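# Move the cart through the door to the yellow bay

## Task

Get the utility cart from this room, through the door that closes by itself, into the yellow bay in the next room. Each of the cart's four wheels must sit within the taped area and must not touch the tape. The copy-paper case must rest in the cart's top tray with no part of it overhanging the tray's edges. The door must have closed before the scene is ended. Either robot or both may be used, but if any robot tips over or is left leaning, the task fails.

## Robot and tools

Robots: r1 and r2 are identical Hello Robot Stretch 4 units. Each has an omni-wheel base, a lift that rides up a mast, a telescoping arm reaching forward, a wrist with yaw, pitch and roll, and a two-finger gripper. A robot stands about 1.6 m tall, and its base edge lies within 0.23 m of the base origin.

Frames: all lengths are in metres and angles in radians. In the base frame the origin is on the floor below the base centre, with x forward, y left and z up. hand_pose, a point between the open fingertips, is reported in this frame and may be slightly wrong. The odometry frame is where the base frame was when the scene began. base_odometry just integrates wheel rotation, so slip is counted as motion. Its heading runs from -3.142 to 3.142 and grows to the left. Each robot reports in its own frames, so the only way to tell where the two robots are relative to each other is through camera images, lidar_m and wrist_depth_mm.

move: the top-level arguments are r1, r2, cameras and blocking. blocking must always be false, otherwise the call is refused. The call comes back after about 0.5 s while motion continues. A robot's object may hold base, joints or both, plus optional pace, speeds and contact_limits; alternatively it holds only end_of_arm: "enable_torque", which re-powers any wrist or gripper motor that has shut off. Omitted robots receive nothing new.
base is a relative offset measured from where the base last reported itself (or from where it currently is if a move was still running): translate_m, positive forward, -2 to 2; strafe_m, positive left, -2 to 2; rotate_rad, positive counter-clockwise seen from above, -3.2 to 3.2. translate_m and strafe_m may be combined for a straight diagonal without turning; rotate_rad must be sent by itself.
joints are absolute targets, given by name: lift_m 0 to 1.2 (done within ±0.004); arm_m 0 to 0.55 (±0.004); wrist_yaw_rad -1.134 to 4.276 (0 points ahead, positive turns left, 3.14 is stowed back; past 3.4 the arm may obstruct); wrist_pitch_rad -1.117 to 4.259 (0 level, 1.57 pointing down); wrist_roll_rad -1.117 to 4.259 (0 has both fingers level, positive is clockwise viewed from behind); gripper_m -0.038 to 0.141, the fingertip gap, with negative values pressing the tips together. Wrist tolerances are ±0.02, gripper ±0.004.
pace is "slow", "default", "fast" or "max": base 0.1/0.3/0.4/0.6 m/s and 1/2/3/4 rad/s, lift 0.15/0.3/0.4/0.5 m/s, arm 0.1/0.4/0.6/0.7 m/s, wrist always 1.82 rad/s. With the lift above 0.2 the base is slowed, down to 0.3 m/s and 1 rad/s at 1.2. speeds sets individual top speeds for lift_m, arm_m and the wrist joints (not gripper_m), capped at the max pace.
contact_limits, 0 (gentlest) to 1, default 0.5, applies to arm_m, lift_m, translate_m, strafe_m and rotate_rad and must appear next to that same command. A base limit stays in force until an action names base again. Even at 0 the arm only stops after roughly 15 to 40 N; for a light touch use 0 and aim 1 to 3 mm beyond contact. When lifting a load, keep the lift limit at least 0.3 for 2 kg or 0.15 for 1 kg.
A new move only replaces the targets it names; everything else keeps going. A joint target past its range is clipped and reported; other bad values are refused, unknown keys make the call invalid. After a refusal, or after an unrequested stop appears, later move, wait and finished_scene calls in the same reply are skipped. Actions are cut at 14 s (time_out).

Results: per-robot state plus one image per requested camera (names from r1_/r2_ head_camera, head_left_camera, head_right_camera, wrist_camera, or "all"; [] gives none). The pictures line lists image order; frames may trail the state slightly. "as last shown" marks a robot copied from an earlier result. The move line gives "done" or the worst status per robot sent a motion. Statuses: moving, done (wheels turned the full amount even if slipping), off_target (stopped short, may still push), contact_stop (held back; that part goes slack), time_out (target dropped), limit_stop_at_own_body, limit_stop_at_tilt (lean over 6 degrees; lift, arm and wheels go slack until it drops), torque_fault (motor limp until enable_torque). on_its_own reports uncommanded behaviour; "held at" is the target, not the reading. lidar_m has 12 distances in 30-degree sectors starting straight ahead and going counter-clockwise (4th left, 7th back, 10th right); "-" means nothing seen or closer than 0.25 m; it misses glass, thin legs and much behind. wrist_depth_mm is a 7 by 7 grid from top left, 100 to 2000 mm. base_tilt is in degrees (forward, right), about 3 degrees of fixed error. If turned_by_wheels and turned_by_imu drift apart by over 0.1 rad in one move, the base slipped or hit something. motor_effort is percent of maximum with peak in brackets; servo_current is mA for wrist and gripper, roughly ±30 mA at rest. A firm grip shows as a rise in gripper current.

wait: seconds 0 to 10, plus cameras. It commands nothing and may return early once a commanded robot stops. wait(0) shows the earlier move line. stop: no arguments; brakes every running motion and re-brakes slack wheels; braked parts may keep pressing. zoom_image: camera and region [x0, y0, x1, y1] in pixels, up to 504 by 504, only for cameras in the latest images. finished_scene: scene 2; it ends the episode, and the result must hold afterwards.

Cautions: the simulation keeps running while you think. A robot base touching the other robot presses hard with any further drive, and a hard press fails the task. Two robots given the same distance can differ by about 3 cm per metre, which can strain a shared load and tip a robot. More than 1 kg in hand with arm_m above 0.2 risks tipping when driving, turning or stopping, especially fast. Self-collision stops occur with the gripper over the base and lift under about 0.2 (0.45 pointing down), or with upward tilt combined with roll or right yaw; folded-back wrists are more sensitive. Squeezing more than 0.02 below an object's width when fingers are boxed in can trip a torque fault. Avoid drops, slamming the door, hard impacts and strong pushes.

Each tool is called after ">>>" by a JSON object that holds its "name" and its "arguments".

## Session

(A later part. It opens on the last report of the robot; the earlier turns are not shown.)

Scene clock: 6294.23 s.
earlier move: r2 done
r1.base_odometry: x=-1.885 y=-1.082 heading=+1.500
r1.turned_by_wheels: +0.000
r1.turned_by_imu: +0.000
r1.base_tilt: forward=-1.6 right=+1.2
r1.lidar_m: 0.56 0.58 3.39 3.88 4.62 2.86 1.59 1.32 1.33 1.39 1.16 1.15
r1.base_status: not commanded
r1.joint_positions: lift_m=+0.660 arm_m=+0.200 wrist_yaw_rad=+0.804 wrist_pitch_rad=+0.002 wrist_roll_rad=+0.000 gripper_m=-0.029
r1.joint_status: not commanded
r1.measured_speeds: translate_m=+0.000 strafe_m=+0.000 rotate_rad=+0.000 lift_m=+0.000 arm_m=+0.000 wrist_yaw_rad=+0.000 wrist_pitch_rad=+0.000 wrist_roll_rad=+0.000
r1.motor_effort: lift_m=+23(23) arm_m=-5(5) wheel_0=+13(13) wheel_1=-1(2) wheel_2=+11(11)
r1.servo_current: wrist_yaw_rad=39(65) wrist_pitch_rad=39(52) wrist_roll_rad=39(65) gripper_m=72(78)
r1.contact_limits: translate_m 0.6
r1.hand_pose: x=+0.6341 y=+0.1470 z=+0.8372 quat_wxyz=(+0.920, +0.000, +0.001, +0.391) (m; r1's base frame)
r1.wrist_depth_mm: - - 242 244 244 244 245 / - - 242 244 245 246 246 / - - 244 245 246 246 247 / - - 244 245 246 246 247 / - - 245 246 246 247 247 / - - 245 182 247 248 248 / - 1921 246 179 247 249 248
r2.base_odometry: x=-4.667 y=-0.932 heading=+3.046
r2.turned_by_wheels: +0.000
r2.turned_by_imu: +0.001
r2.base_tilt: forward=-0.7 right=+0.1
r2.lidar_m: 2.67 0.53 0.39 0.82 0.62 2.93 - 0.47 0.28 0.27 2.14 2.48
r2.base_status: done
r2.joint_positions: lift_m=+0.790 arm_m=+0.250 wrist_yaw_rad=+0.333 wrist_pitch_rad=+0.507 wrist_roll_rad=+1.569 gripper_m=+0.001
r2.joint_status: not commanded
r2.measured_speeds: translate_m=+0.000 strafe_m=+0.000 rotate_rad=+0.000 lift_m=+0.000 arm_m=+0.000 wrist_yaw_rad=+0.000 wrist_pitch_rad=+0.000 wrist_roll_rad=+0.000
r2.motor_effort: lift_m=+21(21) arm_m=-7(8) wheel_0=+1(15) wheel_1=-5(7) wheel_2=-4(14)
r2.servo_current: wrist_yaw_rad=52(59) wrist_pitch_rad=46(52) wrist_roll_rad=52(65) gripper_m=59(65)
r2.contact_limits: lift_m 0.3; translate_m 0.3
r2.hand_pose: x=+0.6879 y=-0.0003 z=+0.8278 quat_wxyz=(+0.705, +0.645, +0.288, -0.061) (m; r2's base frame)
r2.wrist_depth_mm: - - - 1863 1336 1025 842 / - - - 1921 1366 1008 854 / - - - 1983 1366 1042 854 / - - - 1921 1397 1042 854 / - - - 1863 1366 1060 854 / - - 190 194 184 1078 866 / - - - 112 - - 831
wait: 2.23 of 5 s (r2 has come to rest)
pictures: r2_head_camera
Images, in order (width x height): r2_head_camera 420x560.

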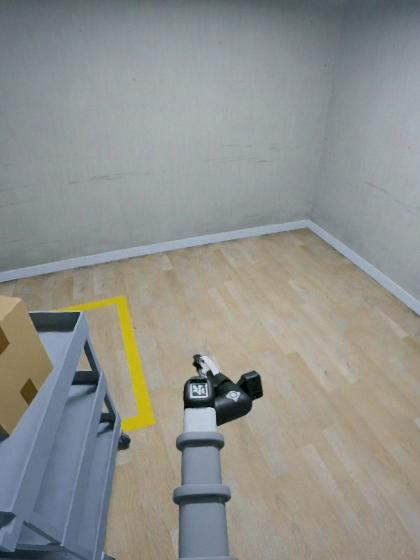

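>>> {"name": "move", "arguments": {"blocking": false, "r2": {"base": {"translate_m": 0.17}, "contact_limits": {"translate_m": 0.3}}, "cameras": []}}

>>> {"name": "wait", "arguments": {"seconds": 4, "cameras": []}}

>>> {"name": "move", "arguments": {"blocking": false, "r2": {"base": {"translate_m": 0.13, "strafe_m": -0.18}, "contact_limits": {"translate_m": 0.3}}, "cameras": []}}

>>> {"name": "wait", "arguments": {"seconds": 4, "cameras": []}}

>>> {"name": "move", "arguments": {"blocking": false, "r2": {"base": {"rotate_rad": 0.873}, "pace": "slow", "contact_limits": {"rotate_rad": 0.3}}, "cameras": []}}

>>> {"name": "wait", "arguments": {"seconds": 5, "cameras": ["r2_head_camera"]}}

Scene clock: 6308.47 s.
move: r2 moving
r1.base_odometry: x=-1.885 y=-1.082 heading=+1.500
r1.turned_by_wheels: +0.000
r1.turned_by_imu: +0.000
r1.base_tilt: forward=-1.6 right=+1.3
r1.lidar_m: 0.57 0.59 3.40 3.90 4.61 2.85 1.57 1.32 1.30 1.37 1.14 1.16
r1.base_status: not commanded
r1.joint_positions: lift_m=+0.660 arm_m=+0.200 wrist_yaw_rad=+0.804 wrist_pitch_rad=+0.002 wrist_roll_rad=+0.000 gripper_m=-0.029
r1.joint_status: not commanded
r1.measured_speeds: translate_m=+0.000 strafe_m=+0.000 rotate_rad=+0.000 lift_m=+0.000 arm_m=+0.000 wrist_yaw_rad=+0.000 wrist_pitch_rad=+0.000 wrist_roll_rad=+0.000
r1.motor_effort: lift_m=+23(23) arm_m=-4(5) wheel_0=+13(13) wheel_1=-2(2) wheel_2=+10(11)
r1.servo_current: wrist_yaw_rad=59(72) wrist_pitch_rad=46(46) wrist_roll_rad=39(65) gripper_m=78(78)
r1.contact_limits: translate_m 0.6
r1.hand_pose: x=+0.6341 y=+0.1470 z=+0.8372 quat_wxyz=(+0.920, +0.000, +0.001, +0.391) (m; r1's base frame)
r1.wrist_depth_mm: - - 243 243 243 245 246 / - - 243 243 244 246 246 / - - 243 245 246 246 247 / - - 244 245 245 247 247 / - - 245 245 246 247 248 / - - 245 182 247 248 248 / - 1863 246 179 247 248 248
r2.base_odometry: x=-4.698 y=-0.929 heading=+3.046
r2.turned_by_wheels: +0.000
r2.turned_by_imu: +0.000
r2.base_tilt: forward=-0.7 right=+0.0
r2.lidar_m: 2.62 0.50 0.38 0.71 0.63 3.00 - 0.45 0.28 0.28 2.13 2.49
r2.base_status: translate_m moving
r2.joint_positions: lift_m=+0.790 arm_m=+0.250 wrist_yaw_rad=+0.333 wrist_pitch_rad=+0.507 wrist_roll_rad=+1.569 gripper_m=+0.001
r2.joint_status: not commanded
r2.measured_speeds: translate_m=+0.121 strafe_m=+0.000 rotate_rad=-0.003 lift_m=+0.000 arm_m=+0.000 wrist_yaw_rad=+0.000 wrist_pitch_rad=+0.000 wrist_roll_rad=+0.000
r2.motor_effort: lift_m=+21(21) arm_m=-7(7) wheel_0=+5(12) wheel_1=+6(7) wheel_2=-14(14)
r2.servo_current: wrist_yaw_rad=52(52) wrist_pitch_rad=52(52) wrist_roll_rad=39(52) gripper_m=59(65)
r2.contact_limits: lift_m 0.3; translate_m 0.3
r2.hand_pose: x=+0.6879 y=-0.0003 z=+0.8278 quat_wxyz=(+0.705, +0.645, +0.288, -0.061) (m; r2's base frame)
r2.wrist_depth_mm: - - - 1921 1308 1025 842 / - - - 1921 1308 1025 854 / - - - 1983 1366 1042 878 / - - - 1921 1397 1042 854 / - - - 1863 1336 1025 854 / - - 189 195 185 1060 854 / - - - 112 - - 798
pictures: none
No camera images: "cameras" was empty.

Scene clock: 6309.90 s.
earlier move: r2 done
r1.base_odometry: x=-1.885 y=-1.082 heading=+1.500
r1.turned_by_wheels: +0.000
r1.turned_by_imu: +0.000
r1.base_tilt: forward=-1.6 right=+1.3
r1.lidar_m: 0.59 0.60 3.40 3.90 4.62 2.85 1.59 1.30 1.31 1.36 1.15 1.16
r1.base_status: not commanded
r1.joint_positions: lift_m=+0.660 arm_m=+0.200 wrist_yaw_rad=+0.804 wrist_pitch_rad=+0.002 wrist_roll_rad=+0.000 gripper_m=-0.029
r1.joint_status: not commanded
r1.measured_speeds: translate_m=+0.000 strafe_m=+0.000 rotate_rad=+0.000 lift_m=+0.000 arm_m=+0.000 wrist_yaw_rad=+0.000 wrist_pitch_rad=+0.000 wrist_roll_rad=+0.000
r1.motor_effort: lift_m=+23(23) arm_m=-5(5) wheel_0=+13(13) wheel_1=-2(2) wheel_2=+11(11)
r1.servo_current: wrist_yaw_rad=65(72) wrist_pitch_rad=39(52) wrist_roll_rad=39(65) gripper_m=78(78)
r1.contact_limits: translate_m 0.6
r1.hand_pose: x=+0.6341 y=+0.1470 z=+0.8372 quat_wxyz=(+0.920, +0.000, +0.001, +0.391) (m; r1's base frame)
r1.wrist_depth_mm: - - 242 243 244 245 245 / - - 243 244 244 246 246 / - - 244 244 245 247 247 / - - 244 244 246 247 247 / - - 245 246 246 247 248 / - - 245 182 246 246 248 / - 1921 246 179 247 249 249
r2.base_odometry: x=-4.836 y=-0.916 heading=+3.046
r2.turned_by_wheels: +0.000
r2.turned_by_imu: +0.001
r2.base_tilt: forward=-0.7 right=+0.1
r2.lidar_m: 2.50 0.50 0.38 0.37 0.73 0.79 - 0.42 0.32 0.52 2.12 2.40
r2.base_status: done
r2.joint_positions: lift_m=+0.790 arm_m=+0.250 wrist_yaw_rad=+0.333 wrist_pitch_rad=+0.507 wrist_roll_rad=+1.569 gripper_m=+0.001
r2.joint_status: not commanded
r2.measured_speeds: translate_m=+0.000 strafe_m=+0.000 rotate_rad=+0.000 lift_m=+0.000 arm_m=+0.000 wrist_yaw_rad=+0.000 wrist_pitch_rad=+0.000 wrist_roll_rad=+0.000
r2.motor_effort: lift_m=+21(21) arm_m=-7(7) wheel_0=+3(12) wheel_1=+4(8) wheel_2=-4(14)
r2.servo_current: wrist_yaw_rad=52(65) wrist_pitch_rad=52(59) wrist_roll_rad=33(52) gripper_m=65(65)
r2.contact_limits: lift_m 0.3; translate_m 0.3
r2.hand_pose: x=+0.6879 y=-0.0003 z=+0.8278 quat_wxyz=(+0.705, +0.645, +0.288, -0.061) (m; r2's base frame)
r2.wrist_depth_mm: - - - 1921 1336 1025 842 / - - - 1983 1336 1042 854 / - - - 1983 1336 1025 854 / - - - 1863 1397 1060 854 / - - - 1863 1397 1042 854 / - - 190 195 184 1042 854 / - - - 112 - 960 891
wait: 1.43 of 4 s (r2 has come to rest)
pictures: none
No camera images: "cameras" was empty.

Scene clock: 6310.40 s.
move: r2 moving
r1.base_odometry: x=-1.885 y=-1.082 heading=+1.500
r1.turned_by_wheels: +0.000
r1.turned_by_imu: +0.000
r1.base_tilt: forward=-1.6 right=+1.2
r1.lidar_m: 0.56 0.58 3.39 3.86 4.59 2.87 1.58 1.28 1.33 1.38 1.15 1.15
r1.base_status: not commanded
r1.joint_positions: lift_m=+0.660 arm_m=+0.200 wrist_yaw_rad=+0.804 wrist_pitch_rad=+0.002 wrist_roll_rad=+0.000 gripper_m=-0.029
r1.joint_status: not commanded
r1.measured_speeds: translate_m=+0.000 strafe_m=+0.000 rotate_rad=+0.000 lift_m=+0.000 arm_m=+0.000 wrist_yaw_rad=+0.000 wrist_pitch_rad=+0.000 wrist_roll_rad=+0.000
r1.motor_effort: lift_m=+23(23) arm_m=-5(5) wheel_0=+12(13) wheel_1=-1(2) wheel_2=+11(11)
r1.servo_current: wrist_yaw_rad=39(59) wrist_pitch_rad=46(46) wrist_roll_rad=59(59) gripper_m=72(78)
r1.contact_limits: translate_m 0.6
r1.hand_pose: x=+0.6341 y=+0.1470 z=+0.8372 quat_wxyz=(+0.920, +0.000, +0.001, +0.391) (m; r1's base frame)
r1.wrist_depth_mm: - - 242 243 244 245 245 / - - 243 244 245 245 245 / - - 244 244 246 245 247 / - - 245 246 246 246 247 / - - 246 246 246 247 247 / - - 245 182 246 248 249 / - 1921 247 179 248 248 249
r2.base_odometry: x=-4.852 y=-0.889 heading=+3.046
r2.turned_by_wheels: +0.000
r2.turned_by_imu: +0.000
r2.base_tilt: forward=-0.7 right=+0.0
r2.lidar_m: 2.49 0.58 0.40 0.38 0.74 0.80 - 0.40 0.32 0.55 2.07 2.33
r2.base_status: translate_m moving; strafe_m moving
r2.joint_positions: lift_m=+0.790 arm_m=+0.250 wrist_yaw_rad=+0.333 wrist_pitch_rad=+0.507 wrist_roll_rad=+1.569 gripper_m=+0.001
r2.joint_status: not commanded
r2.measured_speeds: translate_m=+0.073 strafe_m=-0.099 rotate_rad=+0.008 lift_m=+0.000 arm_m=+0.000 wrist_yaw_rad=+0.000 wrist_pitch_rad=+0.000 wrist_roll_rad=+0.000
r2.motor_effort: lift_m=+20(21) arm_m=-7(7) wheel_0=+9(12) wheel_1=-6(8) wheel_2=-10(11)
r2.servo_current: wrist_yaw_rad=59(59) wrist_pitch_rad=59(59) wrist_roll_rad=46(59) gripper_m=59(65)
r2.contact_limits: lift_m 0.3; translate_m 0.3
r2.hand_pose: x=+0.6879 y=-0.0003 z=+0.8278 quat_wxyz=(+0.705, +0.645, +0.288, -0.061) (m; r2's base frame)
r2.wrist_depth_mm: - - - 1921 1336 1008 854 / - - - 1921 1336 1025 842 / - - - 1921 1366 1025 842 / - - - 1983 1397 1025 866 / - - - 1863 1366 1025 842 / - - 190 195 185 1042 866 / - - - 112 - 976 878
pictures: none
No camera images: "cameras" was empty.

Scene clock: 6312.07 s.
earlier move: r2 done
r1.base_odometry: x=-1.885 y=-1.082 heading=+1.500
r1.turned_by_wheels: +0.000
r1.turned_by_imu: +0.000
r1.base_tilt: forward=-1.6 right=+1.2
r1.lidar_m: 0.59 0.61 3.40 3.90 4.62 2.85 1.56 1.32 1.32 1.36 1.18 1.15
r1.base_status: not commanded
r1.joint_positions: lift_m=+0.660 arm_m=+0.200 wrist_yaw_rad=+0.804 wrist_pitch_rad=+0.002 wrist_roll_rad=+0.000 gripper_m=-0.029
r1.joint_status: not commanded
r1.measured_speeds: translate_m=+0.000 strafe_m=+0.000 rotate_rad=+0.000 lift_m=+0.000 arm_m=+0.000 wrist_yaw_rad=+0.000 wrist_pitch_rad=+0.000 wrist_roll_rad=+0.000
r1.motor_effort: lift_m=+23(23) arm_m=-5(5) wheel_0=+12(13) wheel_1=-2(2) wheel_2=+11(11)
r1.servo_current: wrist_yaw_rad=46(72) wrist_pitch_rad=46(52) wrist_roll_rad=65(65) gripper_m=72(78)
r1.contact_limits: translate_m 0.6
r1.hand_pose: x=+0.6341 y=+0.1470 z=+0.8372 quat_wxyz=(+0.920, +0.000, +0.001, +0.391) (m; r1's base frame)
r1.wrist_depth_mm: - - 243 242 244 245 246 / - - 243 244 245 245 246 / - - 243 245 245 245 247 / - - 244 245 246 247 247 / - - 245 246 246 247 248 / - - 245 183 247 248 249 / - 1863 246 179 247 248 249
r2.base_odometry: x=-4.948 y=-0.724 heading=+3.046
r2.turned_by_wheels: +0.000
r2.turned_by_imu: +0.000
r2.base_tilt: forward=-0.7 right=+0.1
r2.lidar_m: 2.42 0.82 0.56 0.52 0.94 1.00 0.43 0.31 0.39 0.67 1.88 2.18
r2.base_status: done
r2.joint_positions: lift_m=+0.790 arm_m=+0.250 wrist_yaw_rad=+0.333 wrist_pitch_rad=+0.507 wrist_roll_rad=+1.569 gripper_m=+0.001
r2.joint_status: not commanded
r2.measured_speeds: translate_m=+0.000 strafe_m=+0.000 rotate_rad=+0.000 lift_m=+0.000 arm_m=+0.000 wrist_yaw_rad=+0.000 wrist_pitch_rad=+0.000 wrist_roll_rad=+0.000
r2.motor_effort: lift_m=+21(21) arm_m=-7(7) wheel_0=+2(15) wheel_1=-3(8) wheel_2=-6(12)
r2.servo_current: wrist_yaw_rad=46(65) wrist_pitch_rad=59(59) wrist_roll_rad=39(65) gripper_m=52(65)
r2.contact_limits: lift_m 0.3; translate_m 0.3
r2.hand_pose: x=+0.6879 y=-0.0003 z=+0.8278 quat_wxyz=(+0.705, +0.645, +0.288, -0.061) (m; r2's base frame)
r2.wrist_depth_mm: - - - 1921 1336 1025 842 / - - - 1983 1336 1025 842 / - - - 1921 1336 1025 842 / - - - 1983 1366 1042 854 / - - - 1921 1336 1025 866 / - - 186 194 185 1025 866 / - - - 112 - 960 842
wait: 1.67 of 4 s (r2 has come to rest)
pictures: none
No camera images: "cameras" was empty.

Scene clock: 6312.57 s.
move: r2 moving
r1.base_odometry: x=-1.885 y=-1.082 heading=+1.500
r1.turned_by_wheels: +0.000
r1.turned_by_imu: +0.000
r1.base_tilt: forward=-1.5 right=+1.2
r1.lidar_m: 0.57 0.61 3.41 3.88 4.60 2.83 1.56 1.33 1.30 1.37 1.14 1.12
r1.base_status: not commanded
r1.joint_positions: lift_m=+0.660 arm_m=+0.200 wrist_yaw_rad=+0.804 wrist_pitch_rad=+0.002 wrist_roll_rad=+0.000 gripper_m=-0.029
r1.joint_status: not commanded
r1.measured_speeds: translate_m=+0.000 strafe_m=+0.000 rotate_rad=+0.000 lift_m=+0.000 arm_m=+0.000 wrist_yaw_rad=+0.000 wrist_pitch_rad=+0.000 wrist_roll_rad=+0.000
r1.motor_effort: lift_m=+23(23) arm_m=-4(5) wheel_0=+12(13) wheel_1=-1(2) wheel_2=+11(11)
r1.servo_current: wrist_yaw_rad=52(59) wrist_pitch_rad=46(52) wrist_roll_rad=33(65) gripper_m=72(78)
r1.contact_limits: translate_m 0.6
r1.hand_pose: x=+0.6341 y=+0.1470 z=+0.8372 quat_wxyz=(+0.920, +0.000, +0.001, +0.391) (m; r1's base frame)
r1.wrist_depth_mm: - - 242 244 244 245 246 / - - 243 244 245 245 247 / - - 244 244 245 246 247 / - - 244 244 246 247 247 / - - 244 245 246 247 248 / - - 245 182 247 247 248 / - 1921 246 179 247 248 248
r2.base_odometry: x=-4.948 y=-0.724 heading=-3.112
r2.turned_by_wheels: +0.126
r2.turned_by_imu: +0.122
r2.base_tilt: forward=-0.7 right=+0.0
r2.lidar_m: 2.40 0.71 0.55 0.52 0.94 3.45 0.34 0.32 0.40 0.83 1.92 2.34
r2.base_status: rotate_rad moving
r2.joint_positions: lift_m=+0.790 arm_m=+0.250 wrist_yaw_rad=+0.333 wrist_pitch_rad=+0.507 wrist_roll_rad=+1.569 gripper_m=+0.001
r2.joint_status: not commanded
r2.measured_speeds: translate_m=+0.001 strafe_m=+0.001 rotate_rad=+0.491 lift_m=+0.000 arm_m=+0.000 wrist_yaw_rad=+0.000 wrist_pitch_rad=+0.000 wrist_roll_rad=+0.000
r2.motor_effort: lift_m=+20(21) arm_m=-7(7) wheel_0=-7(8) wheel_1=-8(9) wheel_2=-9(10)
r2.servo_current: wrist_yaw_rad=46(59) wrist_pitch_rad=46(59) wrist_roll_rad=46(59) gripper_m=59(65)
r2.contact_limits: lift_m 0.3; rotate_rad 0.3
r2.hand_pose: x=+0.6879 y=-0.0003 z=+0.8278 quat_wxyz=(+0.705, +0.645, +0.288, -0.061) (m; r2's base frame)
r2.wrist_depth_mm: - - - 1808 1336 1042 831 / - - - 1863 1366 1042 842 / - - - 1921 1336 1042 854 / - - - - 1336 1042 854 / - - - 1921 1308 1042 854 / - - 190 194 185 1025 854 / - - - 112 - 991 854
pictures: none
No camera images: "cameras" was empty.

Scene clock: 6314.23 s.
earlier move: r2 done
r1.base_odometry: x=-1.885 y=-1.082 heading=+1.500
r1.turned_by_wheels: +0.000
r1.turned_by_imu: +0.000
r1.base_tilt: forward=-1.6 right=+1.3
r1.lidar_m: 0.59 0.60 3.40 3.89 4.61 2.84 1.58 1.31 1.32 1.40 1.16 1.14
r1.base_status: not commanded
r1.joint_positions: lift_m=+0.660 arm_m=+0.200 wrist_yaw_rad=+0.804 wrist_pitch_rad=+0.002 wrist_roll_rad=+0.000 gripper_m=-0.029
r1.joint_status: not commanded
r1.measured_speeds: translate_m=+0.000 strafe_m=+0.000 rotate_rad=+0.000 lift_m=+0.000 arm_m=+0.000 wrist_yaw_rad=+0.000 wrist_pitch_rad=+0.000 wrist_roll_rad=+0.000
r1.motor_effort: lift_m=+23(23) arm_m=-5(5) wheel_0=+13(13) wheel_1=-2(2) wheel_2=+11(11)
r1.servo_current: wrist_yaw_rad=46(72) wrist_pitch_rad=39(52) wrist_roll_rad=52(65) gripper_m=72(78)
r1.contact_limits: translate_m 0.6
r1.hand_pose: x=+0.6341 y=+0.1470 z=+0.8372 quat_wxyz=(+0.920, +0.000, +0.001, +0.391) (m; r1's base frame)
r1.wrist_depth_mm: - - 242 244 244 245 246 / - - 243 244 244 245 247 / - - 244 244 245 246 247 / - - 245 244 247 246 247 / - - 244 245 246 247 248 / - - 245 183 247 248 249 / - 1921 246 179 247 248 250
r2.base_odometry: x=-4.948 y=-0.725 heading=-2.365
r2.turned_by_wheels: +0.746
r2.turned_by_imu: +0.727
r2.base_tilt: forward=-0.7 right=+0.1
r2.lidar_m: 0.60 0.52 0.51 0.93 4.17 0.30 0.35 0.52 1.64 2.02 2.50 2.41
r2.base_status: done
r2.joint_positions: lift_m=+0.790 arm_m=+0.250 wrist_yaw_rad=+0.333 wrist_pitch_rad=+0.507 wrist_roll_rad=+1.569 gripper_m=+0.001
r2.joint_status: not commanded
r2.measured_speeds: translate_m=+0.000 strafe_m=+0.000 rotate_rad=+0.000 lift_m=+0.000 arm_m=+0.000 wrist_yaw_rad=+0.000 wrist_pitch_rad=+0.000 wrist_roll_rad=+0.000
r2.motor_effort: lift_m=+20(21) arm_m=-7(7) wheel_0=-3(10) wheel_1=-4(9) wheel_2=-4(10)
r2.servo_current: wrist_yaw_rad=52(59) wrist_pitch_rad=52(59) wrist_roll_rad=52(65) gripper_m=52(65)
r2.contact_limits: lift_m 0.3; rotate_rad 0.3
r2.hand_pose: x=+0.6879 y=-0.0003 z=+0.8278 quat_wxyz=(+0.705, +0.645, +0.288, -0.061) (m; r2's base frame)
r2.wrist_depth_mm: - - - 1921 1366 1025 842 / - - - 1921 1336 1042 854 / - - - 332 1366 1042 854 / - - - 303 - - - / - - - 287 - - - / - - 187 193 174 - - / 373 330 - 112 - - -
wait: 1.67 of 5 s (r2 has come to rest)
pictures: r2_head_camera
Images, in order (width x height): r2_head_camera 420x560.

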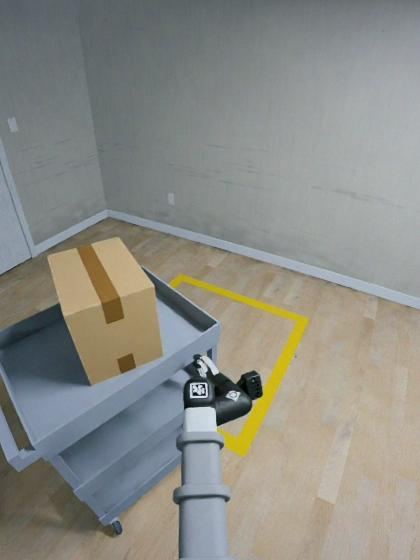

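>>> {"name": "zoom_image", "arguments": {"camera": "r2_head_camera", "region": [0, 220, 300, 520]}}

>>> {"name": "zoom_image", "arguments": {"camera": "r2_head_camera", "region": [120, 220, 420, 520]}}

Scaled by 1.680 from the camera's 420x560 image, which has a finer 1200x1600 frame.

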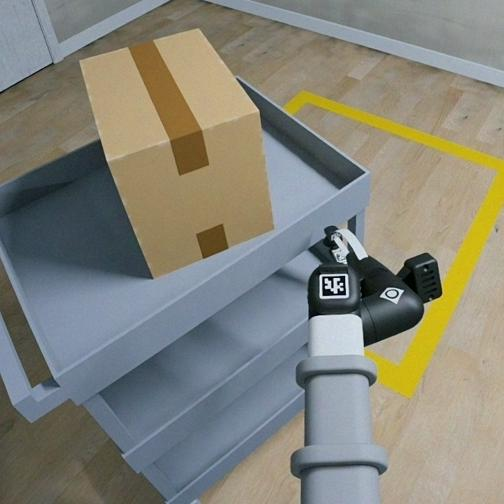

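Scaled by 1.680 from the camera's 420x560 image, which has a finer 1200x1600 frame.

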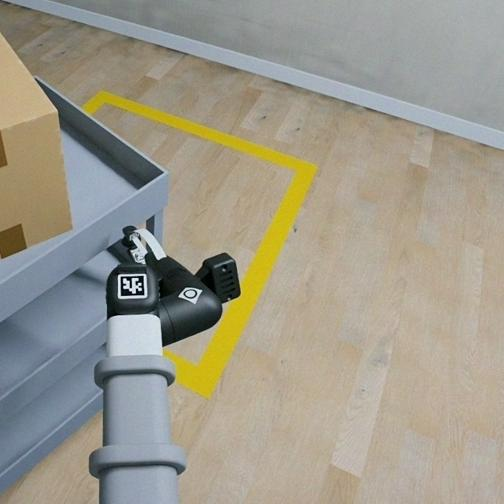

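>>> {"name": "move", "arguments": {"blocking": false, "r2": {"base": {"translate_m": 0.03, "strafe_m": -0.05}, "pace": "slow", "contact_limits": {"translate_m": 0.3}}, "cameras": []}}

>>> {"name": "wait", "arguments": {"seconds": 3, "cameras": []}}

>>> {"name": "move", "arguments": {"blocking": false, "r2": {"base": {"translate_m": 0.12, "strafe_m": 0.12}, "pace": "slow", "contact_limits": {"translate_m": 0.5}}, "cameras": []}}

>>> {"name": "wait", "arguments": {"seconds": 5, "cameras": ["r2_head_camera"]}}

>>> {"name": "zoom_image", "arguments": {"camera": "r2_head_camera", "region": [0, 220, 300, 520]}}

Scene clock: 6355.53 s.
move: r2 moving
r1.base_odometry: x=-1.885 y=-1.082 heading=+1.500
r1.turned_by_wheels: +0.000
r1.turned_by_imu: +0.000
r1.base_tilt: forward=-1.6 right=+1.2
r1.lidar_m: 0.59 0.62 3.40 3.91 4.62 2.85 1.60 1.29 1.33 1.40 1.13 1.15
r1.base_status: not commanded
r1.joint_positions: lift_m=+0.660 arm_m=+0.200 wrist_yaw_rad=+0.804 wrist_pitch_rad=+0.002 wrist_roll_rad=+0.000 gripper_m=-0.029
r1.joint_status: not commanded
r1.measured_speeds: translate_m=+0.000 strafe_m=+0.000 rotate_rad=+0.000 lift_m=+0.000 arm_m=+0.000 wrist_yaw_rad=+0.000 wrist_pitch_rad=+0.000 wrist_roll_rad=+0.000
r1.motor_effort: lift_m=+23(23) arm_m=-4(5) wheel_0=+12(13) wheel_1=-1(2) wheel_2=+11(11)
r1.servo_current: wrist_yaw_rad=46(65) wrist_pitch_rad=39(52) wrist_roll_rad=46(65) gripper_m=72(78)
r1.contact_limits: translate_m 0.6
r1.hand_pose: x=+0.6341 y=+0.1470 z=+0.8372 quat_wxyz=(+0.920, +0.000, +0.001, +0.391) (m; r1's base frame)
r1.wrist_depth_mm: - - 242 243 245 246 245 / - - 243 244 246 245 246 / - - 245 244 245 247 247 / - - 244 245 246 247 247 / - - 245 245 246 247 247 / - - 245 182 246 248 249 / - 1921 246 179 248 248 249
r2.base_odometry: x=-4.960 y=-0.721 heading=-2.366
r2.turned_by_wheels: -0.001
r2.turned_by_imu: +0.000
r2.base_tilt: forward=-0.7 right=+0.1
r2.lidar_m: 0.60 0.52 0.54 0.96 4.17 0.31 0.37 0.52 1.71 1.99 2.49 2.40
r2.base_status: translate_m moving; strafe_m moving
r2.joint_positions: lift_m=+0.790 arm_m=+0.250 wrist_yaw_rad=+0.333 wrist_pitch_rad=+0.507 wrist_roll_rad=+1.569 gripper_m=+0.001
r2.joint_status: not commanded
r2.measured_speeds: translate_m=+0.025 strafe_m=-0.041 rotate_rad=+0.001 lift_m=+0.000 arm_m=+0.000 wrist_yaw_rad=+0.000 wrist_pitch_rad=+0.000 wrist_roll_rad=+0.000
r2.motor_effort: lift_m=+20(21) arm_m=-7(7) wheel_0=+9(9) wheel_1=-6(8) wheel_2=-7(10)
r2.servo_current: wrist_yaw_rad=52(52) wrist_pitch_rad=52(52) wrist_roll_rad=39(52) gripper_m=52(72)
r2.contact_limits: lift_m 0.3; translate_m 0.3
r2.hand_pose: x=+0.6879 y=-0.0003 z=+0.8278 quat_wxyz=(+0.705, +0.645, +0.288, -0.061) (m; r2's base frame)
r2.wrist_depth_mm: - - - 1863 1336 991 831 / - - - 1983 1366 1042 842 / - - - 1708 1336 1008 854 / - - - 304 - - - / - - - 283 - - - / - - 187 193 175 - - / 421 370 - 112 - - -
pictures: none
No camera images: "cameras" was empty.

Scene clock: 6356.83 s.
earlier move: r2 done
r1.base_odometry: x=-1.885 y=-1.082 heading=+1.500
r1.turned_by_wheels: +0.000
r1.turned_by_imu: +0.000
r1.base_tilt: forward=-1.6 right=+1.3
r1.lidar_m: 0.57 0.61 3.40 3.90 4.63 2.83 1.56 1.31 1.31 1.36 1.15 1.15
r1.base_status: not commanded
r1.joint_positions: lift_m=+0.660 arm_m=+0.200 wrist_yaw_rad=+0.804 wrist_pitch_rad=+0.002 wrist_roll_rad=+0.000 gripper_m=-0.029
r1.joint_status: not commanded
r1.measured_speeds: translate_m=+0.000 strafe_m=+0.000 rotate_rad=+0.000 lift_m=+0.000 arm_m=+0.000 wrist_yaw_rad=+0.000 wrist_pitch_rad=+0.000 wrist_roll_rad=+0.000
r1.motor_effort: lift_m=+23(23) arm_m=-5(5) wheel_0=+12(13) wheel_1=-2(2) wheel_2=+11(11)
r1.servo_current: wrist_yaw_rad=46(72) wrist_pitch_rad=33(52) wrist_roll_rad=52(72) gripper_m=72(78)
r1.contact_limits: translate_m 0.6
r1.hand_pose: x=+0.6341 y=+0.1470 z=+0.8372 quat_wxyz=(+0.920, +0.000, +0.001, +0.391) (m; r1's base frame)
r1.wrist_depth_mm: - - 243 243 244 245 246 / - - 243 244 245 245 246 / - - 244 244 245 246 246 / - - 244 245 246 247 247 / - - 245 246 247 247 248 / - - 245 182 247 248 249 / - 1921 246 179 247 248 249
r2.base_odometry: x=-5.004 y=-0.710 heading=-2.366
r2.turned_by_wheels: +0.000
r2.turned_by_imu: +0.000
r2.base_tilt: forward=-0.6 right=+0.1
r2.lidar_m: 0.60 0.53 0.56 1.01 4.21 0.36 0.41 0.60 1.87 1.98 2.46 2.37
r2.base_status: done
r2.joint_positions: lift_m=+0.790 arm_m=+0.250 wrist_yaw_rad=+0.333 wrist_pitch_rad=+0.507 wrist_roll_rad=+1.569 gripper_m=+0.001
r2.joint_status: not commanded
r2.measured_speeds: translate_m=+0.000 strafe_m=+0.000 rotate_rad=+0.000 lift_m=+0.000 arm_m=+0.000 wrist_yaw_rad=+0.000 wrist_pitch_rad=+0.000 wrist_roll_rad=+0.000
r2.motor_effort: lift_m=+20(21) arm_m=-7(7) wheel_0=+4(9) wheel_1=-5(8) wheel_2=-6(10)
r2.servo_current: wrist_yaw_rad=33(65) wrist_pitch_rad=52(52) wrist_roll_rad=52(59) gripper_m=59(72)
r2.contact_limits: lift_m 0.3; translate_m 0.3
r2.hand_pose: x=+0.6879 y=-0.0003 z=+0.8278 quat_wxyz=(+0.705, +0.645, +0.288, -0.061) (m; r2's base frame)
r2.wrist_depth_mm: - - - 1921 1308 1025 866 / - - - 1921 1336 1025 842 / - - - 1983 1308 1025 854 / - - - 1708 1366 1078 842 / - - - 291 - - - / - - 186 193 175 - - / - - - 112 - - -
wait: 1.30 of 3 s (r2 has come to rest)
pictures: none
No camera images: "cameras" was empty.

Scene clock: 6357.33 s.
move: r2 moving
r1.base_odometry: x=-1.885 y=-1.082 heading=+1.500
r1.turned_by_wheels: +0.000
r1.turned_by_imu: +0.000
r1.base_tilt: forward=-1.6 right=+1.2
r1.lidar_m: 0.59 0.58 3.39 3.90 4.62 2.84 1.58 1.32 1.31 1.36 1.14 1.13
r1.base_status: not commanded
r1.joint_positions: lift_m=+0.660 arm_m=+0.200 wrist_yaw_rad=+0.804 wrist_pitch_rad=+0.002 wrist_roll_rad=+0.000 gripper_m=-0.029
r1.joint_status: not commanded
r1.measured_speeds: translate_m=+0.000 strafe_m=+0.000 rotate_rad=+0.000 lift_m=+0.000 arm_m=+0.000 wrist_yaw_rad=+0.000 wrist_pitch_rad=+0.000 wrist_roll_rad=+0.000
r1.motor_effort: lift_m=+23(23) arm_m=-5(5) wheel_0=+13(13) wheel_1=-2(2) wheel_2=+11(11)
r1.servo_current: wrist_yaw_rad=52(59) wrist_pitch_rad=39(52) wrist_roll_rad=52(59) gripper_m=65(78)
r1.contact_limits: translate_m 0.6
r1.hand_pose: x=+0.6341 y=+0.1470 z=+0.8372 quat_wxyz=(+0.920, +0.000, +0.001, +0.391) (m; r1's base frame)
r1.wrist_depth_mm: - - 242 244 244 245 245 / - - 243 244 244 245 246 / - - 244 244 245 246 247 / - - 244 245 245 245 248 / - - 245 245 247 246 248 / - - 246 182 246 248 248 / - 1921 246 179 247 248 248
r2.base_odometry: x=-5.004 y=-0.723 heading=-2.366
r2.turned_by_wheels: +0.000
r2.turned_by_imu: +0.000
r2.base_tilt: forward=-0.6 right=+0.1
r2.lidar_m: 0.61 0.51 0.52 0.97 4.18 0.36 0.42 0.59 1.87 2.00 2.44 2.36
r2.base_status: translate_m moving; strafe_m moving
r2.joint_positions: lift_m=+0.790 arm_m=+0.250 wrist_yaw_rad=+0.333 wrist_pitch_rad=+0.507 wrist_roll_rad=+1.569 gripper_m=+0.001
r2.joint_status: not commanded
r2.measured_speeds: translate_m=+0.035 strafe_m=+0.035 rotate_rad=+0.000 lift_m=+0.000 arm_m=+0.000 wrist_yaw_rad=+0.000 wrist_pitch_rad=+0.000 wrist_roll_rad=+0.000
r2.motor_effort: lift_m=+21(21) arm_m=-7(7) wheel_0=-1(8) wheel_1=+8(8) wheel_2=-8(9)
r2.servo_current: wrist_yaw_rad=33(65) wrist_pitch_rad=46(52) wrist_roll_rad=33(52) gripper_m=65(65)
r2.contact_limits: lift_m 0.3; translate_m 0.5
r2.hand_pose: x=+0.6879 y=-0.0003 z=+0.8278 quat_wxyz=(+0.705, +0.645, +0.288, -0.061) (m; r2's base frame)
r2.wrist_depth_mm: - - - 1921 1366 1042 866 / - - - 1983 1336 1025 854 / - - - 1921 1308 1025 854 / - - - 1661 1397 1025 866 / - - - 283 - - - / - - 186 192 174 - - / - - - 112 - - -
pictures: none
No camera images: "cameras" was empty.

Scene clock: 6359.77 s.
earlier move: r2 done
r1.base_odometry: x=-1.885 y=-1.082 heading=+1.500
r1.turned_by_wheels: +0.000
r1.turned_by_imu: +0.000
r1.base_tilt: forward=-1.6 right=+1.3
r1.lidar_m: 0.56 0.60 3.38 3.89 4.59 2.81 1.57 1.30 1.32 1.38 1.15 1.16
r1.base_status: not commanded
r1.joint_positions: lift_m=+0.660 arm_m=+0.200 wrist_yaw_rad=+0.804 wrist_pitch_rad=+0.002 wrist_roll_rad=+0.000 gripper_m=-0.029
r1.joint_status: not commanded
r1.measured_speeds: translate_m=+0.000 strafe_m=+0.000 rotate_rad=+0.000 lift_m=+0.000 arm_m=+0.000 wrist_yaw_rad=+0.000 wrist_pitch_rad=+0.000 wrist_roll_rad=+0.000
r1.motor_effort: lift_m=+23(23) arm_m=-4(5) wheel_0=+12(13) wheel_1=-2(2) wheel_2=+11(11)
r1.servo_current: wrist_yaw_rad=65(72) wrist_pitch_rad=39(52) wrist_roll_rad=59(72) gripper_m=72(78)
r1.contact_limits: translate_m 0.6
r1.hand_pose: x=+0.6341 y=+0.1470 z=+0.8372 quat_wxyz=(+0.920, +0.000, +0.001, +0.391) (m; r1's base frame)
r1.wrist_depth_mm: - - 242 243 244 245 245 / - - 243 244 245 245 246 / - - 245 245 245 246 247 / - - 244 245 246 246 247 / - - 245 245 246 247 247 / - - 245 182 247 247 248 / - 1921 246 179 247 249 249
r2.base_odometry: x=-5.006 y=-0.879 heading=-2.367
r2.turned_by_wheels: -0.001
r2.turned_by_imu: -0.002
r2.base_tilt: forward=-0.7 right=+0.1
r2.lidar_m: 0.56 0.47 0.49 0.87 3.98 0.44 0.42 0.65 2.03 2.13 2.40 2.32
r2.base_status: done
r2.joint_positions: lift_m=+0.790 arm_m=+0.250 wrist_yaw_rad=+0.322 wrist_pitch_rad=+0.507 wrist_roll_rad=+1.569 gripper_m=+0.001
r2.joint_status: not commanded
r2.measured_speeds: translate_m=+0.000 strafe_m=+0.000 rotate_rad=+0.000 lift_m=+0.000 arm_m=+0.000 wrist_yaw_rad=+0.000 wrist_pitch_rad=+0.000 wrist_roll_rad=+0.000
r2.motor_effort: lift_m=+20(21) arm_m=+0(7) wheel_0=-8(16) wheel_1=+2(10) wheel_2=-11(18)
r2.servo_current: wrist_yaw_rad=52(72) wrist_pitch_rad=52(59) wrist_roll_rad=52(65) gripper_m=59(65)
r2.contact_limits: lift_m 0.3; translate_m 0.5
r2.hand_pose: x=+0.6877 y=-0.0032 z=+0.8279 quat_wxyz=(+0.705, +0.647, +0.285, -0.065) (m; r2's base frame)
r2.wrist_depth_mm: - - - 1863 1336 1008 842 / - - - 1921 1336 1025 842 / - - - 310 1308 1025 854 / - - - 281 1499 - - / - - - 260 - - - / - - 187 194 175 - - / 466 377 - 112 - - -
wait: 2.43 of 5 s (r2 has come to rest)
pictures: r2_head_camera
Images, in order (width x height): r2_head_camera 420x560.

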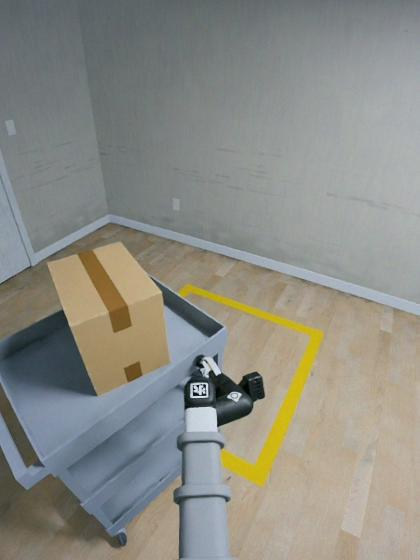

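Scaled by 1.680 from the camera's 420x560 image, which has a finer 1200x1600 frame.

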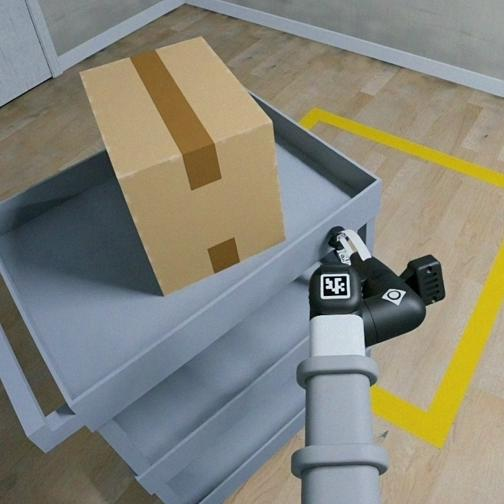

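>>> {"name": "move", "arguments": {"blocking": false, "r2": {"base": {"translate_m": 0.02, "strafe_m": -0.065}, "pace": "slow", "contact_limits": {"translate_m": 0.3}}, "cameras": []}}

>>> {"name": "wait", "arguments": {"seconds": 3, "cameras": []}}

>>> {"name": "move", "arguments": {"blocking": false, "r2": {"base": {"translate_m": 0.11, "strafe_m": 0.11}, "pace": "slow", "contact_limits": {"translate_m": 0.5}}, "cameras": []}}

>>> {"name": "wait", "arguments": {"seconds": 5, "cameras": ["r2_head_camera"]}}

>>> {"name": "zoom_image", "arguments": {"camera": "r2_head_camera", "region": [0, 220, 300, 520]}}

Scene clock: 6383.07 s.
move: r2 moving
r1.base_odometry: x=-1.885 y=-1.082 heading=+1.500
r1.turned_by_wheels: +0.000
r1.turned_by_imu: +0.000
r1.base_tilt: forward=-1.6 right=+1.3
r1.lidar_m: 0.55 0.61 3.39 3.88 4.62 2.86 1.57 1.31 1.31 1.38 1.14 1.14
r1.base_status: not commanded
r1.joint_positions: lift_m=+0.660 arm_m=+0.200 wrist_yaw_rad=+0.804 wrist_pitch_rad=+0.002 wrist_roll_rad=+0.000 gripper_m=-0.029
r1.joint_status: not commanded
r1.measured_speeds: translate_m=+0.000 strafe_m=+0.000 rotate_rad=+0.000 lift_m=+0.000 arm_m=+0.000 wrist_yaw_rad=+0.000 wrist_pitch_rad=+0.000 wrist_roll_rad=+0.000
r1.motor_effort: lift_m=+23(23) arm_m=-5(5) wheel_0=+13(13) wheel_1=-2(2) wheel_2=+11(11)
r1.servo_current: wrist_yaw_rad=72(72) wrist_pitch_rad=46(46) wrist_roll_rad=65(65) gripper_m=72(78)
r1.contact_limits: translate_m 0.6
r1.hand_pose: x=+0.6341 y=+0.1470 z=+0.8372 quat_wxyz=(+0.920, +0.000, +0.001, +0.391) (m; r1's base frame)
r1.wrist_depth_mm: - - 243 243 243 245 245 / - - 243 244 244 245 246 / - - 244 245 245 246 247 / - - 245 245 246 246 247 / - - 245 245 246 247 247 / - - 245 182 247 247 248 / - 1921 246 179 248 249 249
r2.base_odometry: x=-5.017 y=-0.873 heading=-2.368
r2.turned_by_wheels: +0.000
r2.turned_by_imu: +0.000
r2.base_tilt: forward=-0.7 right=+0.1
r2.lidar_m: 0.57 0.48 0.48 0.88 3.98 0.47 0.46 0.67 2.02 2.17 2.40 2.32
r2.base_status: translate_m moving; strafe_m moving
r2.joint_positions: lift_m=+0.790 arm_m=+0.250 wrist_yaw_rad=+0.326 wrist_pitch_rad=+0.507 wrist_roll_rad=+1.569 gripper_m=+0.001
r2.joint_status: not commanded
r2.measured_speeds: translate_m=+0.016 strafe_m=-0.048 rotate_rad=+0.004 lift_m=+0.000 arm_m=+0.000 wrist_yaw_rad=+0.018 wrist_pitch_rad=+0.000 wrist_roll_rad=+0.000
r2.motor_effort: lift_m=+20(20) arm_m=+4(4) wheel_0=+9(9) wheel_1=-8(8) wheel_2=-8(13)
r2.servo_current: wrist_yaw_rad=52(72) wrist_pitch_rad=46(52) wrist_roll_rad=59(59) gripper_m=59(59)
r2.contact_limits: lift_m 0.3; translate_m 0.3
r2.hand_pose: x=+0.6877 y=-0.0020 z=+0.8279 quat_wxyz=(+0.705, +0.646, +0.286, -0.064) (m; r2's base frame)
r2.wrist_depth_mm: - - - 1921 1308 1008 842 / - - - 1863 1336 1042 842 / - - - 315 1366 1025 854 / - - - 281 1576 - - / - - - 263 - - - / - - 188 194 174 - - / 473 392 - 112 - - -
pictures: none
No camera images: "cameras" was empty.

Scene clock: 6384.47 s.
earlier move: r2 done
r1.base_odometry: x=-1.885 y=-1.082 heading=+1.500
r1.turned_by_wheels: +0.000
r1.turned_by_imu: +0.000
r1.base_tilt: forward=-1.6 right=+1.2
r1.lidar_m: 0.56 0.56 3.38 3.86 4.63 2.81 1.59 1.33 1.33 1.37 1.14 1.14
r1.base_status: not commanded
r1.joint_positions: lift_m=+0.660 arm_m=+0.200 wrist_yaw_rad=+0.804 wrist_pitch_rad=+0.002 wrist_roll_rad=+0.000 gripper_m=-0.029
r1.joint_status: not commanded
r1.measured_speeds: translate_m=+0.000 strafe_m=+0.000 rotate_rad=+0.000 lift_m=+0.000 arm_m=+0.000 wrist_yaw_rad=+0.000 wrist_pitch_rad=+0.000 wrist_roll_rad=+0.000
r1.motor_effort: lift_m=+23(23) arm_m=-4(5) wheel_0=+13(13) wheel_1=-1(2) wheel_2=+11(11)
r1.servo_current: wrist_yaw_rad=65(72) wrist_pitch_rad=39(46) wrist_roll_rad=46(65) gripper_m=65(78)
r1.contact_limits: translate_m 0.6
r1.hand_pose: x=+0.6341 y=+0.1470 z=+0.8372 quat_wxyz=(+0.920, +0.000, +0.001, +0.391) (m; r1's base frame)
r1.wrist_depth_mm: - - 243 243 245 245 246 / - - 243 244 244 245 246 / - - 244 244 245 246 246 / - - 244 245 246 246 248 / - - 245 246 245 247 248 / - - 245 182 247 247 248 / - 1921 246 179 247 249 249
r2.base_odometry: x=-5.065 y=-0.847 heading=-2.368
r2.turned_by_wheels: +0.000
r2.turned_by_imu: +0.000
r2.base_tilt: forward=-0.6 right=+0.1
r2.lidar_m: 0.60 0.45 0.52 0.94 4.03 0.48 0.48 0.72 1.98 2.09 2.34 2.28
r2.base_status: done
r2.joint_positions: lift_m=+0.790 arm_m=+0.250 wrist_yaw_rad=+0.327 wrist_pitch_rad=+0.507 wrist_roll_rad=+1.569 gripper_m=+0.001
r2.joint_status: not commanded
r2.measured_speeds: translate_m=+0.000 strafe_m=+0.000 rotate_rad=+0.000 lift_m=+0.000 arm_m=+0.000 wrist_yaw_rad=+0.000 wrist_pitch_rad=+0.000 wrist_roll_rad=+0.000
r2.motor_effort: lift_m=+20(20) arm_m=+4(4) wheel_0=+3(10) wheel_1=-5(8) wheel_2=-5(13)
r2.servo_current: wrist_yaw_rad=46(72) wrist_pitch_rad=52(52) wrist_roll_rad=39(59) gripper_m=52(65)
r2.contact_limits: lift_m 0.3; translate_m 0.3
r2.hand_pose: x=+0.6877 y=-0.0018 z=+0.8279 quat_wxyz=(+0.705, +0.646, +0.287, -0.063) (m; r2's base frame)
r2.wrist_depth_mm: - - - 1863 1336 1025 831 / - - - 1921 1336 1025 842 / - - - 1983 1366 1025 854 / - - - 1708 1336 1060 854 / - - - 282 - - - / - - 186 193 174 - - / - - - 112 - - -
wait: 1.40 of 3 s (r2 has come to rest)
pictures: none
No camera images: "cameras" was empty.

Scene clock: 6384.97 s.
move: r2 moving
r1.base_odometry: x=-1.885 y=-1.082 heading=+1.500
r1.turned_by_wheels: +0.000
r1.turned_by_imu: +0.000
r1.base_tilt: forward=-1.6 right=+1.2
r1.lidar_m: 0.59 0.59 3.41 3.89 4.60 2.84 1.58 1.32 1.32 1.37 1.15 1.17
r1.base_status: not commanded
r1.joint_positions: lift_m=+0.660 arm_m=+0.200 wrist_yaw_rad=+0.804 wrist_pitch_rad=+0.002 wrist_roll_rad=+0.000 gripper_m=-0.029
r1.joint_status: not commanded
r1.measured_speeds: translate_m=+0.000 strafe_m=+0.000 rotate_rad=+0.000 lift_m=+0.000 arm_m=+0.000 wrist_yaw_rad=+0.000 wrist_pitch_rad=+0.000 wrist_roll_rad=+0.000
r1.motor_effort: lift_m=+23(23) arm_m=-5(5) wheel_0=+12(13) wheel_1=-2(2) wheel_2=+11(11)
r1.servo_current: wrist_yaw_rad=46(59) wrist_pitch_rad=46(52) wrist_roll_rad=46(65) gripper_m=72(78)
r1.contact_limits: translate_m 0.6
r1.hand_pose: x=+0.6341 y=+0.1470 z=+0.8372 quat_wxyz=(+0.920, +0.000, +0.001, +0.391) (m; r1's base frame)
r1.wrist_depth_mm: - - 243 243 244 246 246 / - - 243 244 245 245 246 / - - 244 245 246 246 247 / - - 244 245 246 247 247 / - - 245 246 246 247 248 / - - 245 182 247 247 249 / - 1983 246 179 247 249 249
r2.base_odometry: x=-5.066 y=-0.859 heading=-2.368
r2.turned_by_wheels: +0.000
r2.turned_by_imu: +0.000
r2.base_tilt: forward=-0.7 right=+0.1
r2.lidar_m: 0.56 0.50 0.47 0.92 4.01 0.48 0.50 0.74 1.99 2.12 2.33 2.29
r2.base_status: translate_m moving; strafe_m moving
r2.joint_positions: lift_m=+0.790 arm_m=+0.250 wrist_yaw_rad=+0.327 wrist_pitch_rad=+0.507 wrist_roll_rad=+1.569 gripper_m=+0.001
r2.joint_status: not commanded
r2.measured_speeds: translate_m=+0.035 strafe_m=+0.035 rotate_rad=+0.001 lift_m=+0.000 arm_m=+0.000 wrist_yaw_rad=+0.000 wrist_pitch_rad=+0.000 wrist_roll_rad=+0.000
r2.motor_effort: lift_m=+20(20) arm_m=+4(4) wheel_0=-6(8) wheel_1=+8(8) wheel_2=-9(9)
r2.servo_current: wrist_yaw_rad=46(59) wrist_pitch_rad=46(52) wrist_roll_rad=52(59) gripper_m=59(59)
r2.contact_limits: lift_m 0.3; translate_m 0.5
r2.hand_pose: x=+0.6877 y=-0.0018 z=+0.8279 quat_wxyz=(+0.705, +0.646, +0.287, -0.063) (m; r2's base frame)
r2.wrist_depth_mm: - - - 1921 1336 1042 842 / - - - 1983 1336 1008 831 / - - - 1983 1366 1025 854 / - - - 1756 1366 1025 854 / - - - 274 - - - / - - 186 193 174 - - / - - - 112 - - -
pictures: none
No camera images: "cameras" was empty.

Scene clock: 6387.27 s.
earlier move: r2 done
r1.base_odometry: x=-1.885 y=-1.082 heading=+1.500
r1.turned_by_wheels: +0.000
r1.turned_by_imu: +0.000
r1.base_tilt: forward=-1.6 right=+1.2
r1.lidar_m: 0.57 0.60 3.40 3.90 4.61 2.84 1.56 1.30 1.32 1.39 1.16 1.14
r1.base_status: not commanded
r1.joint_positions: lift_m=+0.660 arm_m=+0.200 wrist_yaw_rad=+0.804 wrist_pitch_rad=+0.002 wrist_roll_rad=+0.000 gripper_m=-0.029
r1.joint_status: not commanded
r1.measured_speeds: translate_m=+0.000 strafe_m=+0.000 rotate_rad=+0.000 lift_m=+0.000 arm_m=+0.000 wrist_yaw_rad=+0.000 wrist_pitch_rad=+0.000 wrist_roll_rad=+0.000
r1.motor_effort: lift_m=+23(23) arm_m=-4(5) wheel_0=+12(13) wheel_1=-2(2) wheel_2=+11(11)
r1.servo_current: wrist_yaw_rad=65(72) wrist_pitch_rad=46(52) wrist_roll_rad=46(72) gripper_m=78(78)
r1.contact_limits: translate_m 0.6
r1.hand_pose: x=+0.6341 y=+0.1470 z=+0.8372 quat_wxyz=(+0.920, +0.000, +0.001, +0.391) (m; r1's base frame)
r1.wrist_depth_mm: - - 243 243 244 245 245 / - - 243 244 245 246 246 / - - 244 245 244 246 246 / - - 244 245 246 246 248 / - - 245 246 246 247 248 / - - 245 182 247 247 247 / - 1921 247 179 247 249 249
r2.base_odometry: x=-5.067 y=-1.002 heading=-2.369
r2.turned_by_wheels: -0.001
r2.turned_by_imu: -0.002
r2.base_tilt: forward=-0.6 right=+0.0
r2.lidar_m: 0.55 0.45 0.45 0.82 3.86 0.68 0.56 0.77 2.15 2.26 2.32 2.24
r2.base_status: done
r2.joint_positions: lift_m=+0.790 arm_m=+0.250 wrist_yaw_rad=+0.321 wrist_pitch_rad=+0.507 wrist_roll_rad=+1.569 gripper_m=+0.001
r2.joint_status: not commanded
r2.measured_speeds: translate_m=+0.000 strafe_m=+0.000 rotate_rad=+0.000 lift_m=+0.000 arm_m=+0.000 wrist_yaw_rad=+0.000 wrist_pitch_rad=+0.000 wrist_roll_rad=+0.000
r2.motor_effort: lift_m=+20(20) arm_m=+4(4) wheel_0=-8(16) wheel_1=+2(9) wheel_2=-11(17)
r2.servo_current: wrist_yaw_rad=72(72) wrist_pitch_rad=52(52) wrist_roll_rad=46(59) gripper_m=59(65)
r2.contact_limits: lift_m 0.3; translate_m 0.5
r2.hand_pose: x=+0.6877 y=-0.0035 z=+0.8279 quat_wxyz=(+0.705, +0.647, +0.285, -0.066) (m; r2's base frame)
r2.wrist_depth_mm: - - - 1863 1336 1008 842 / - - - 1921 1366 1025 854 / - - - 317 1366 1042 854 / - - - 283 1499 - - / - - - 263 - - - / - - 186 193 174 - - / - - 300 112 - - -
wait: 2.30 of 5 s (r2 has come to rest)
pictures: r2_head_camera
Images, in order (width x height): r2_head_camera 420x560.

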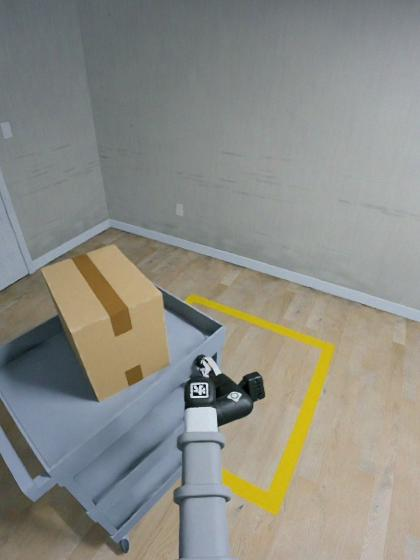

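Scaled by 1.680 from the camera's 420x560 image, which has a finer 1200x1600 frame.

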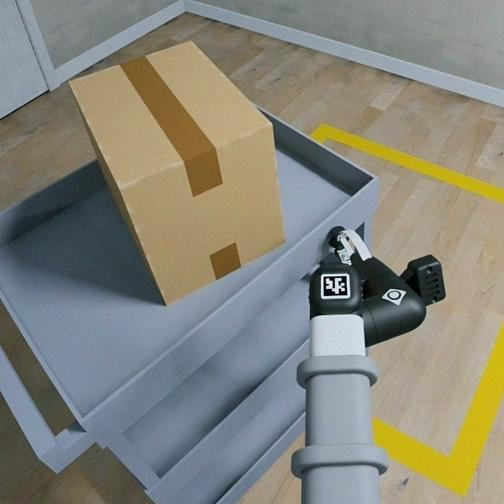

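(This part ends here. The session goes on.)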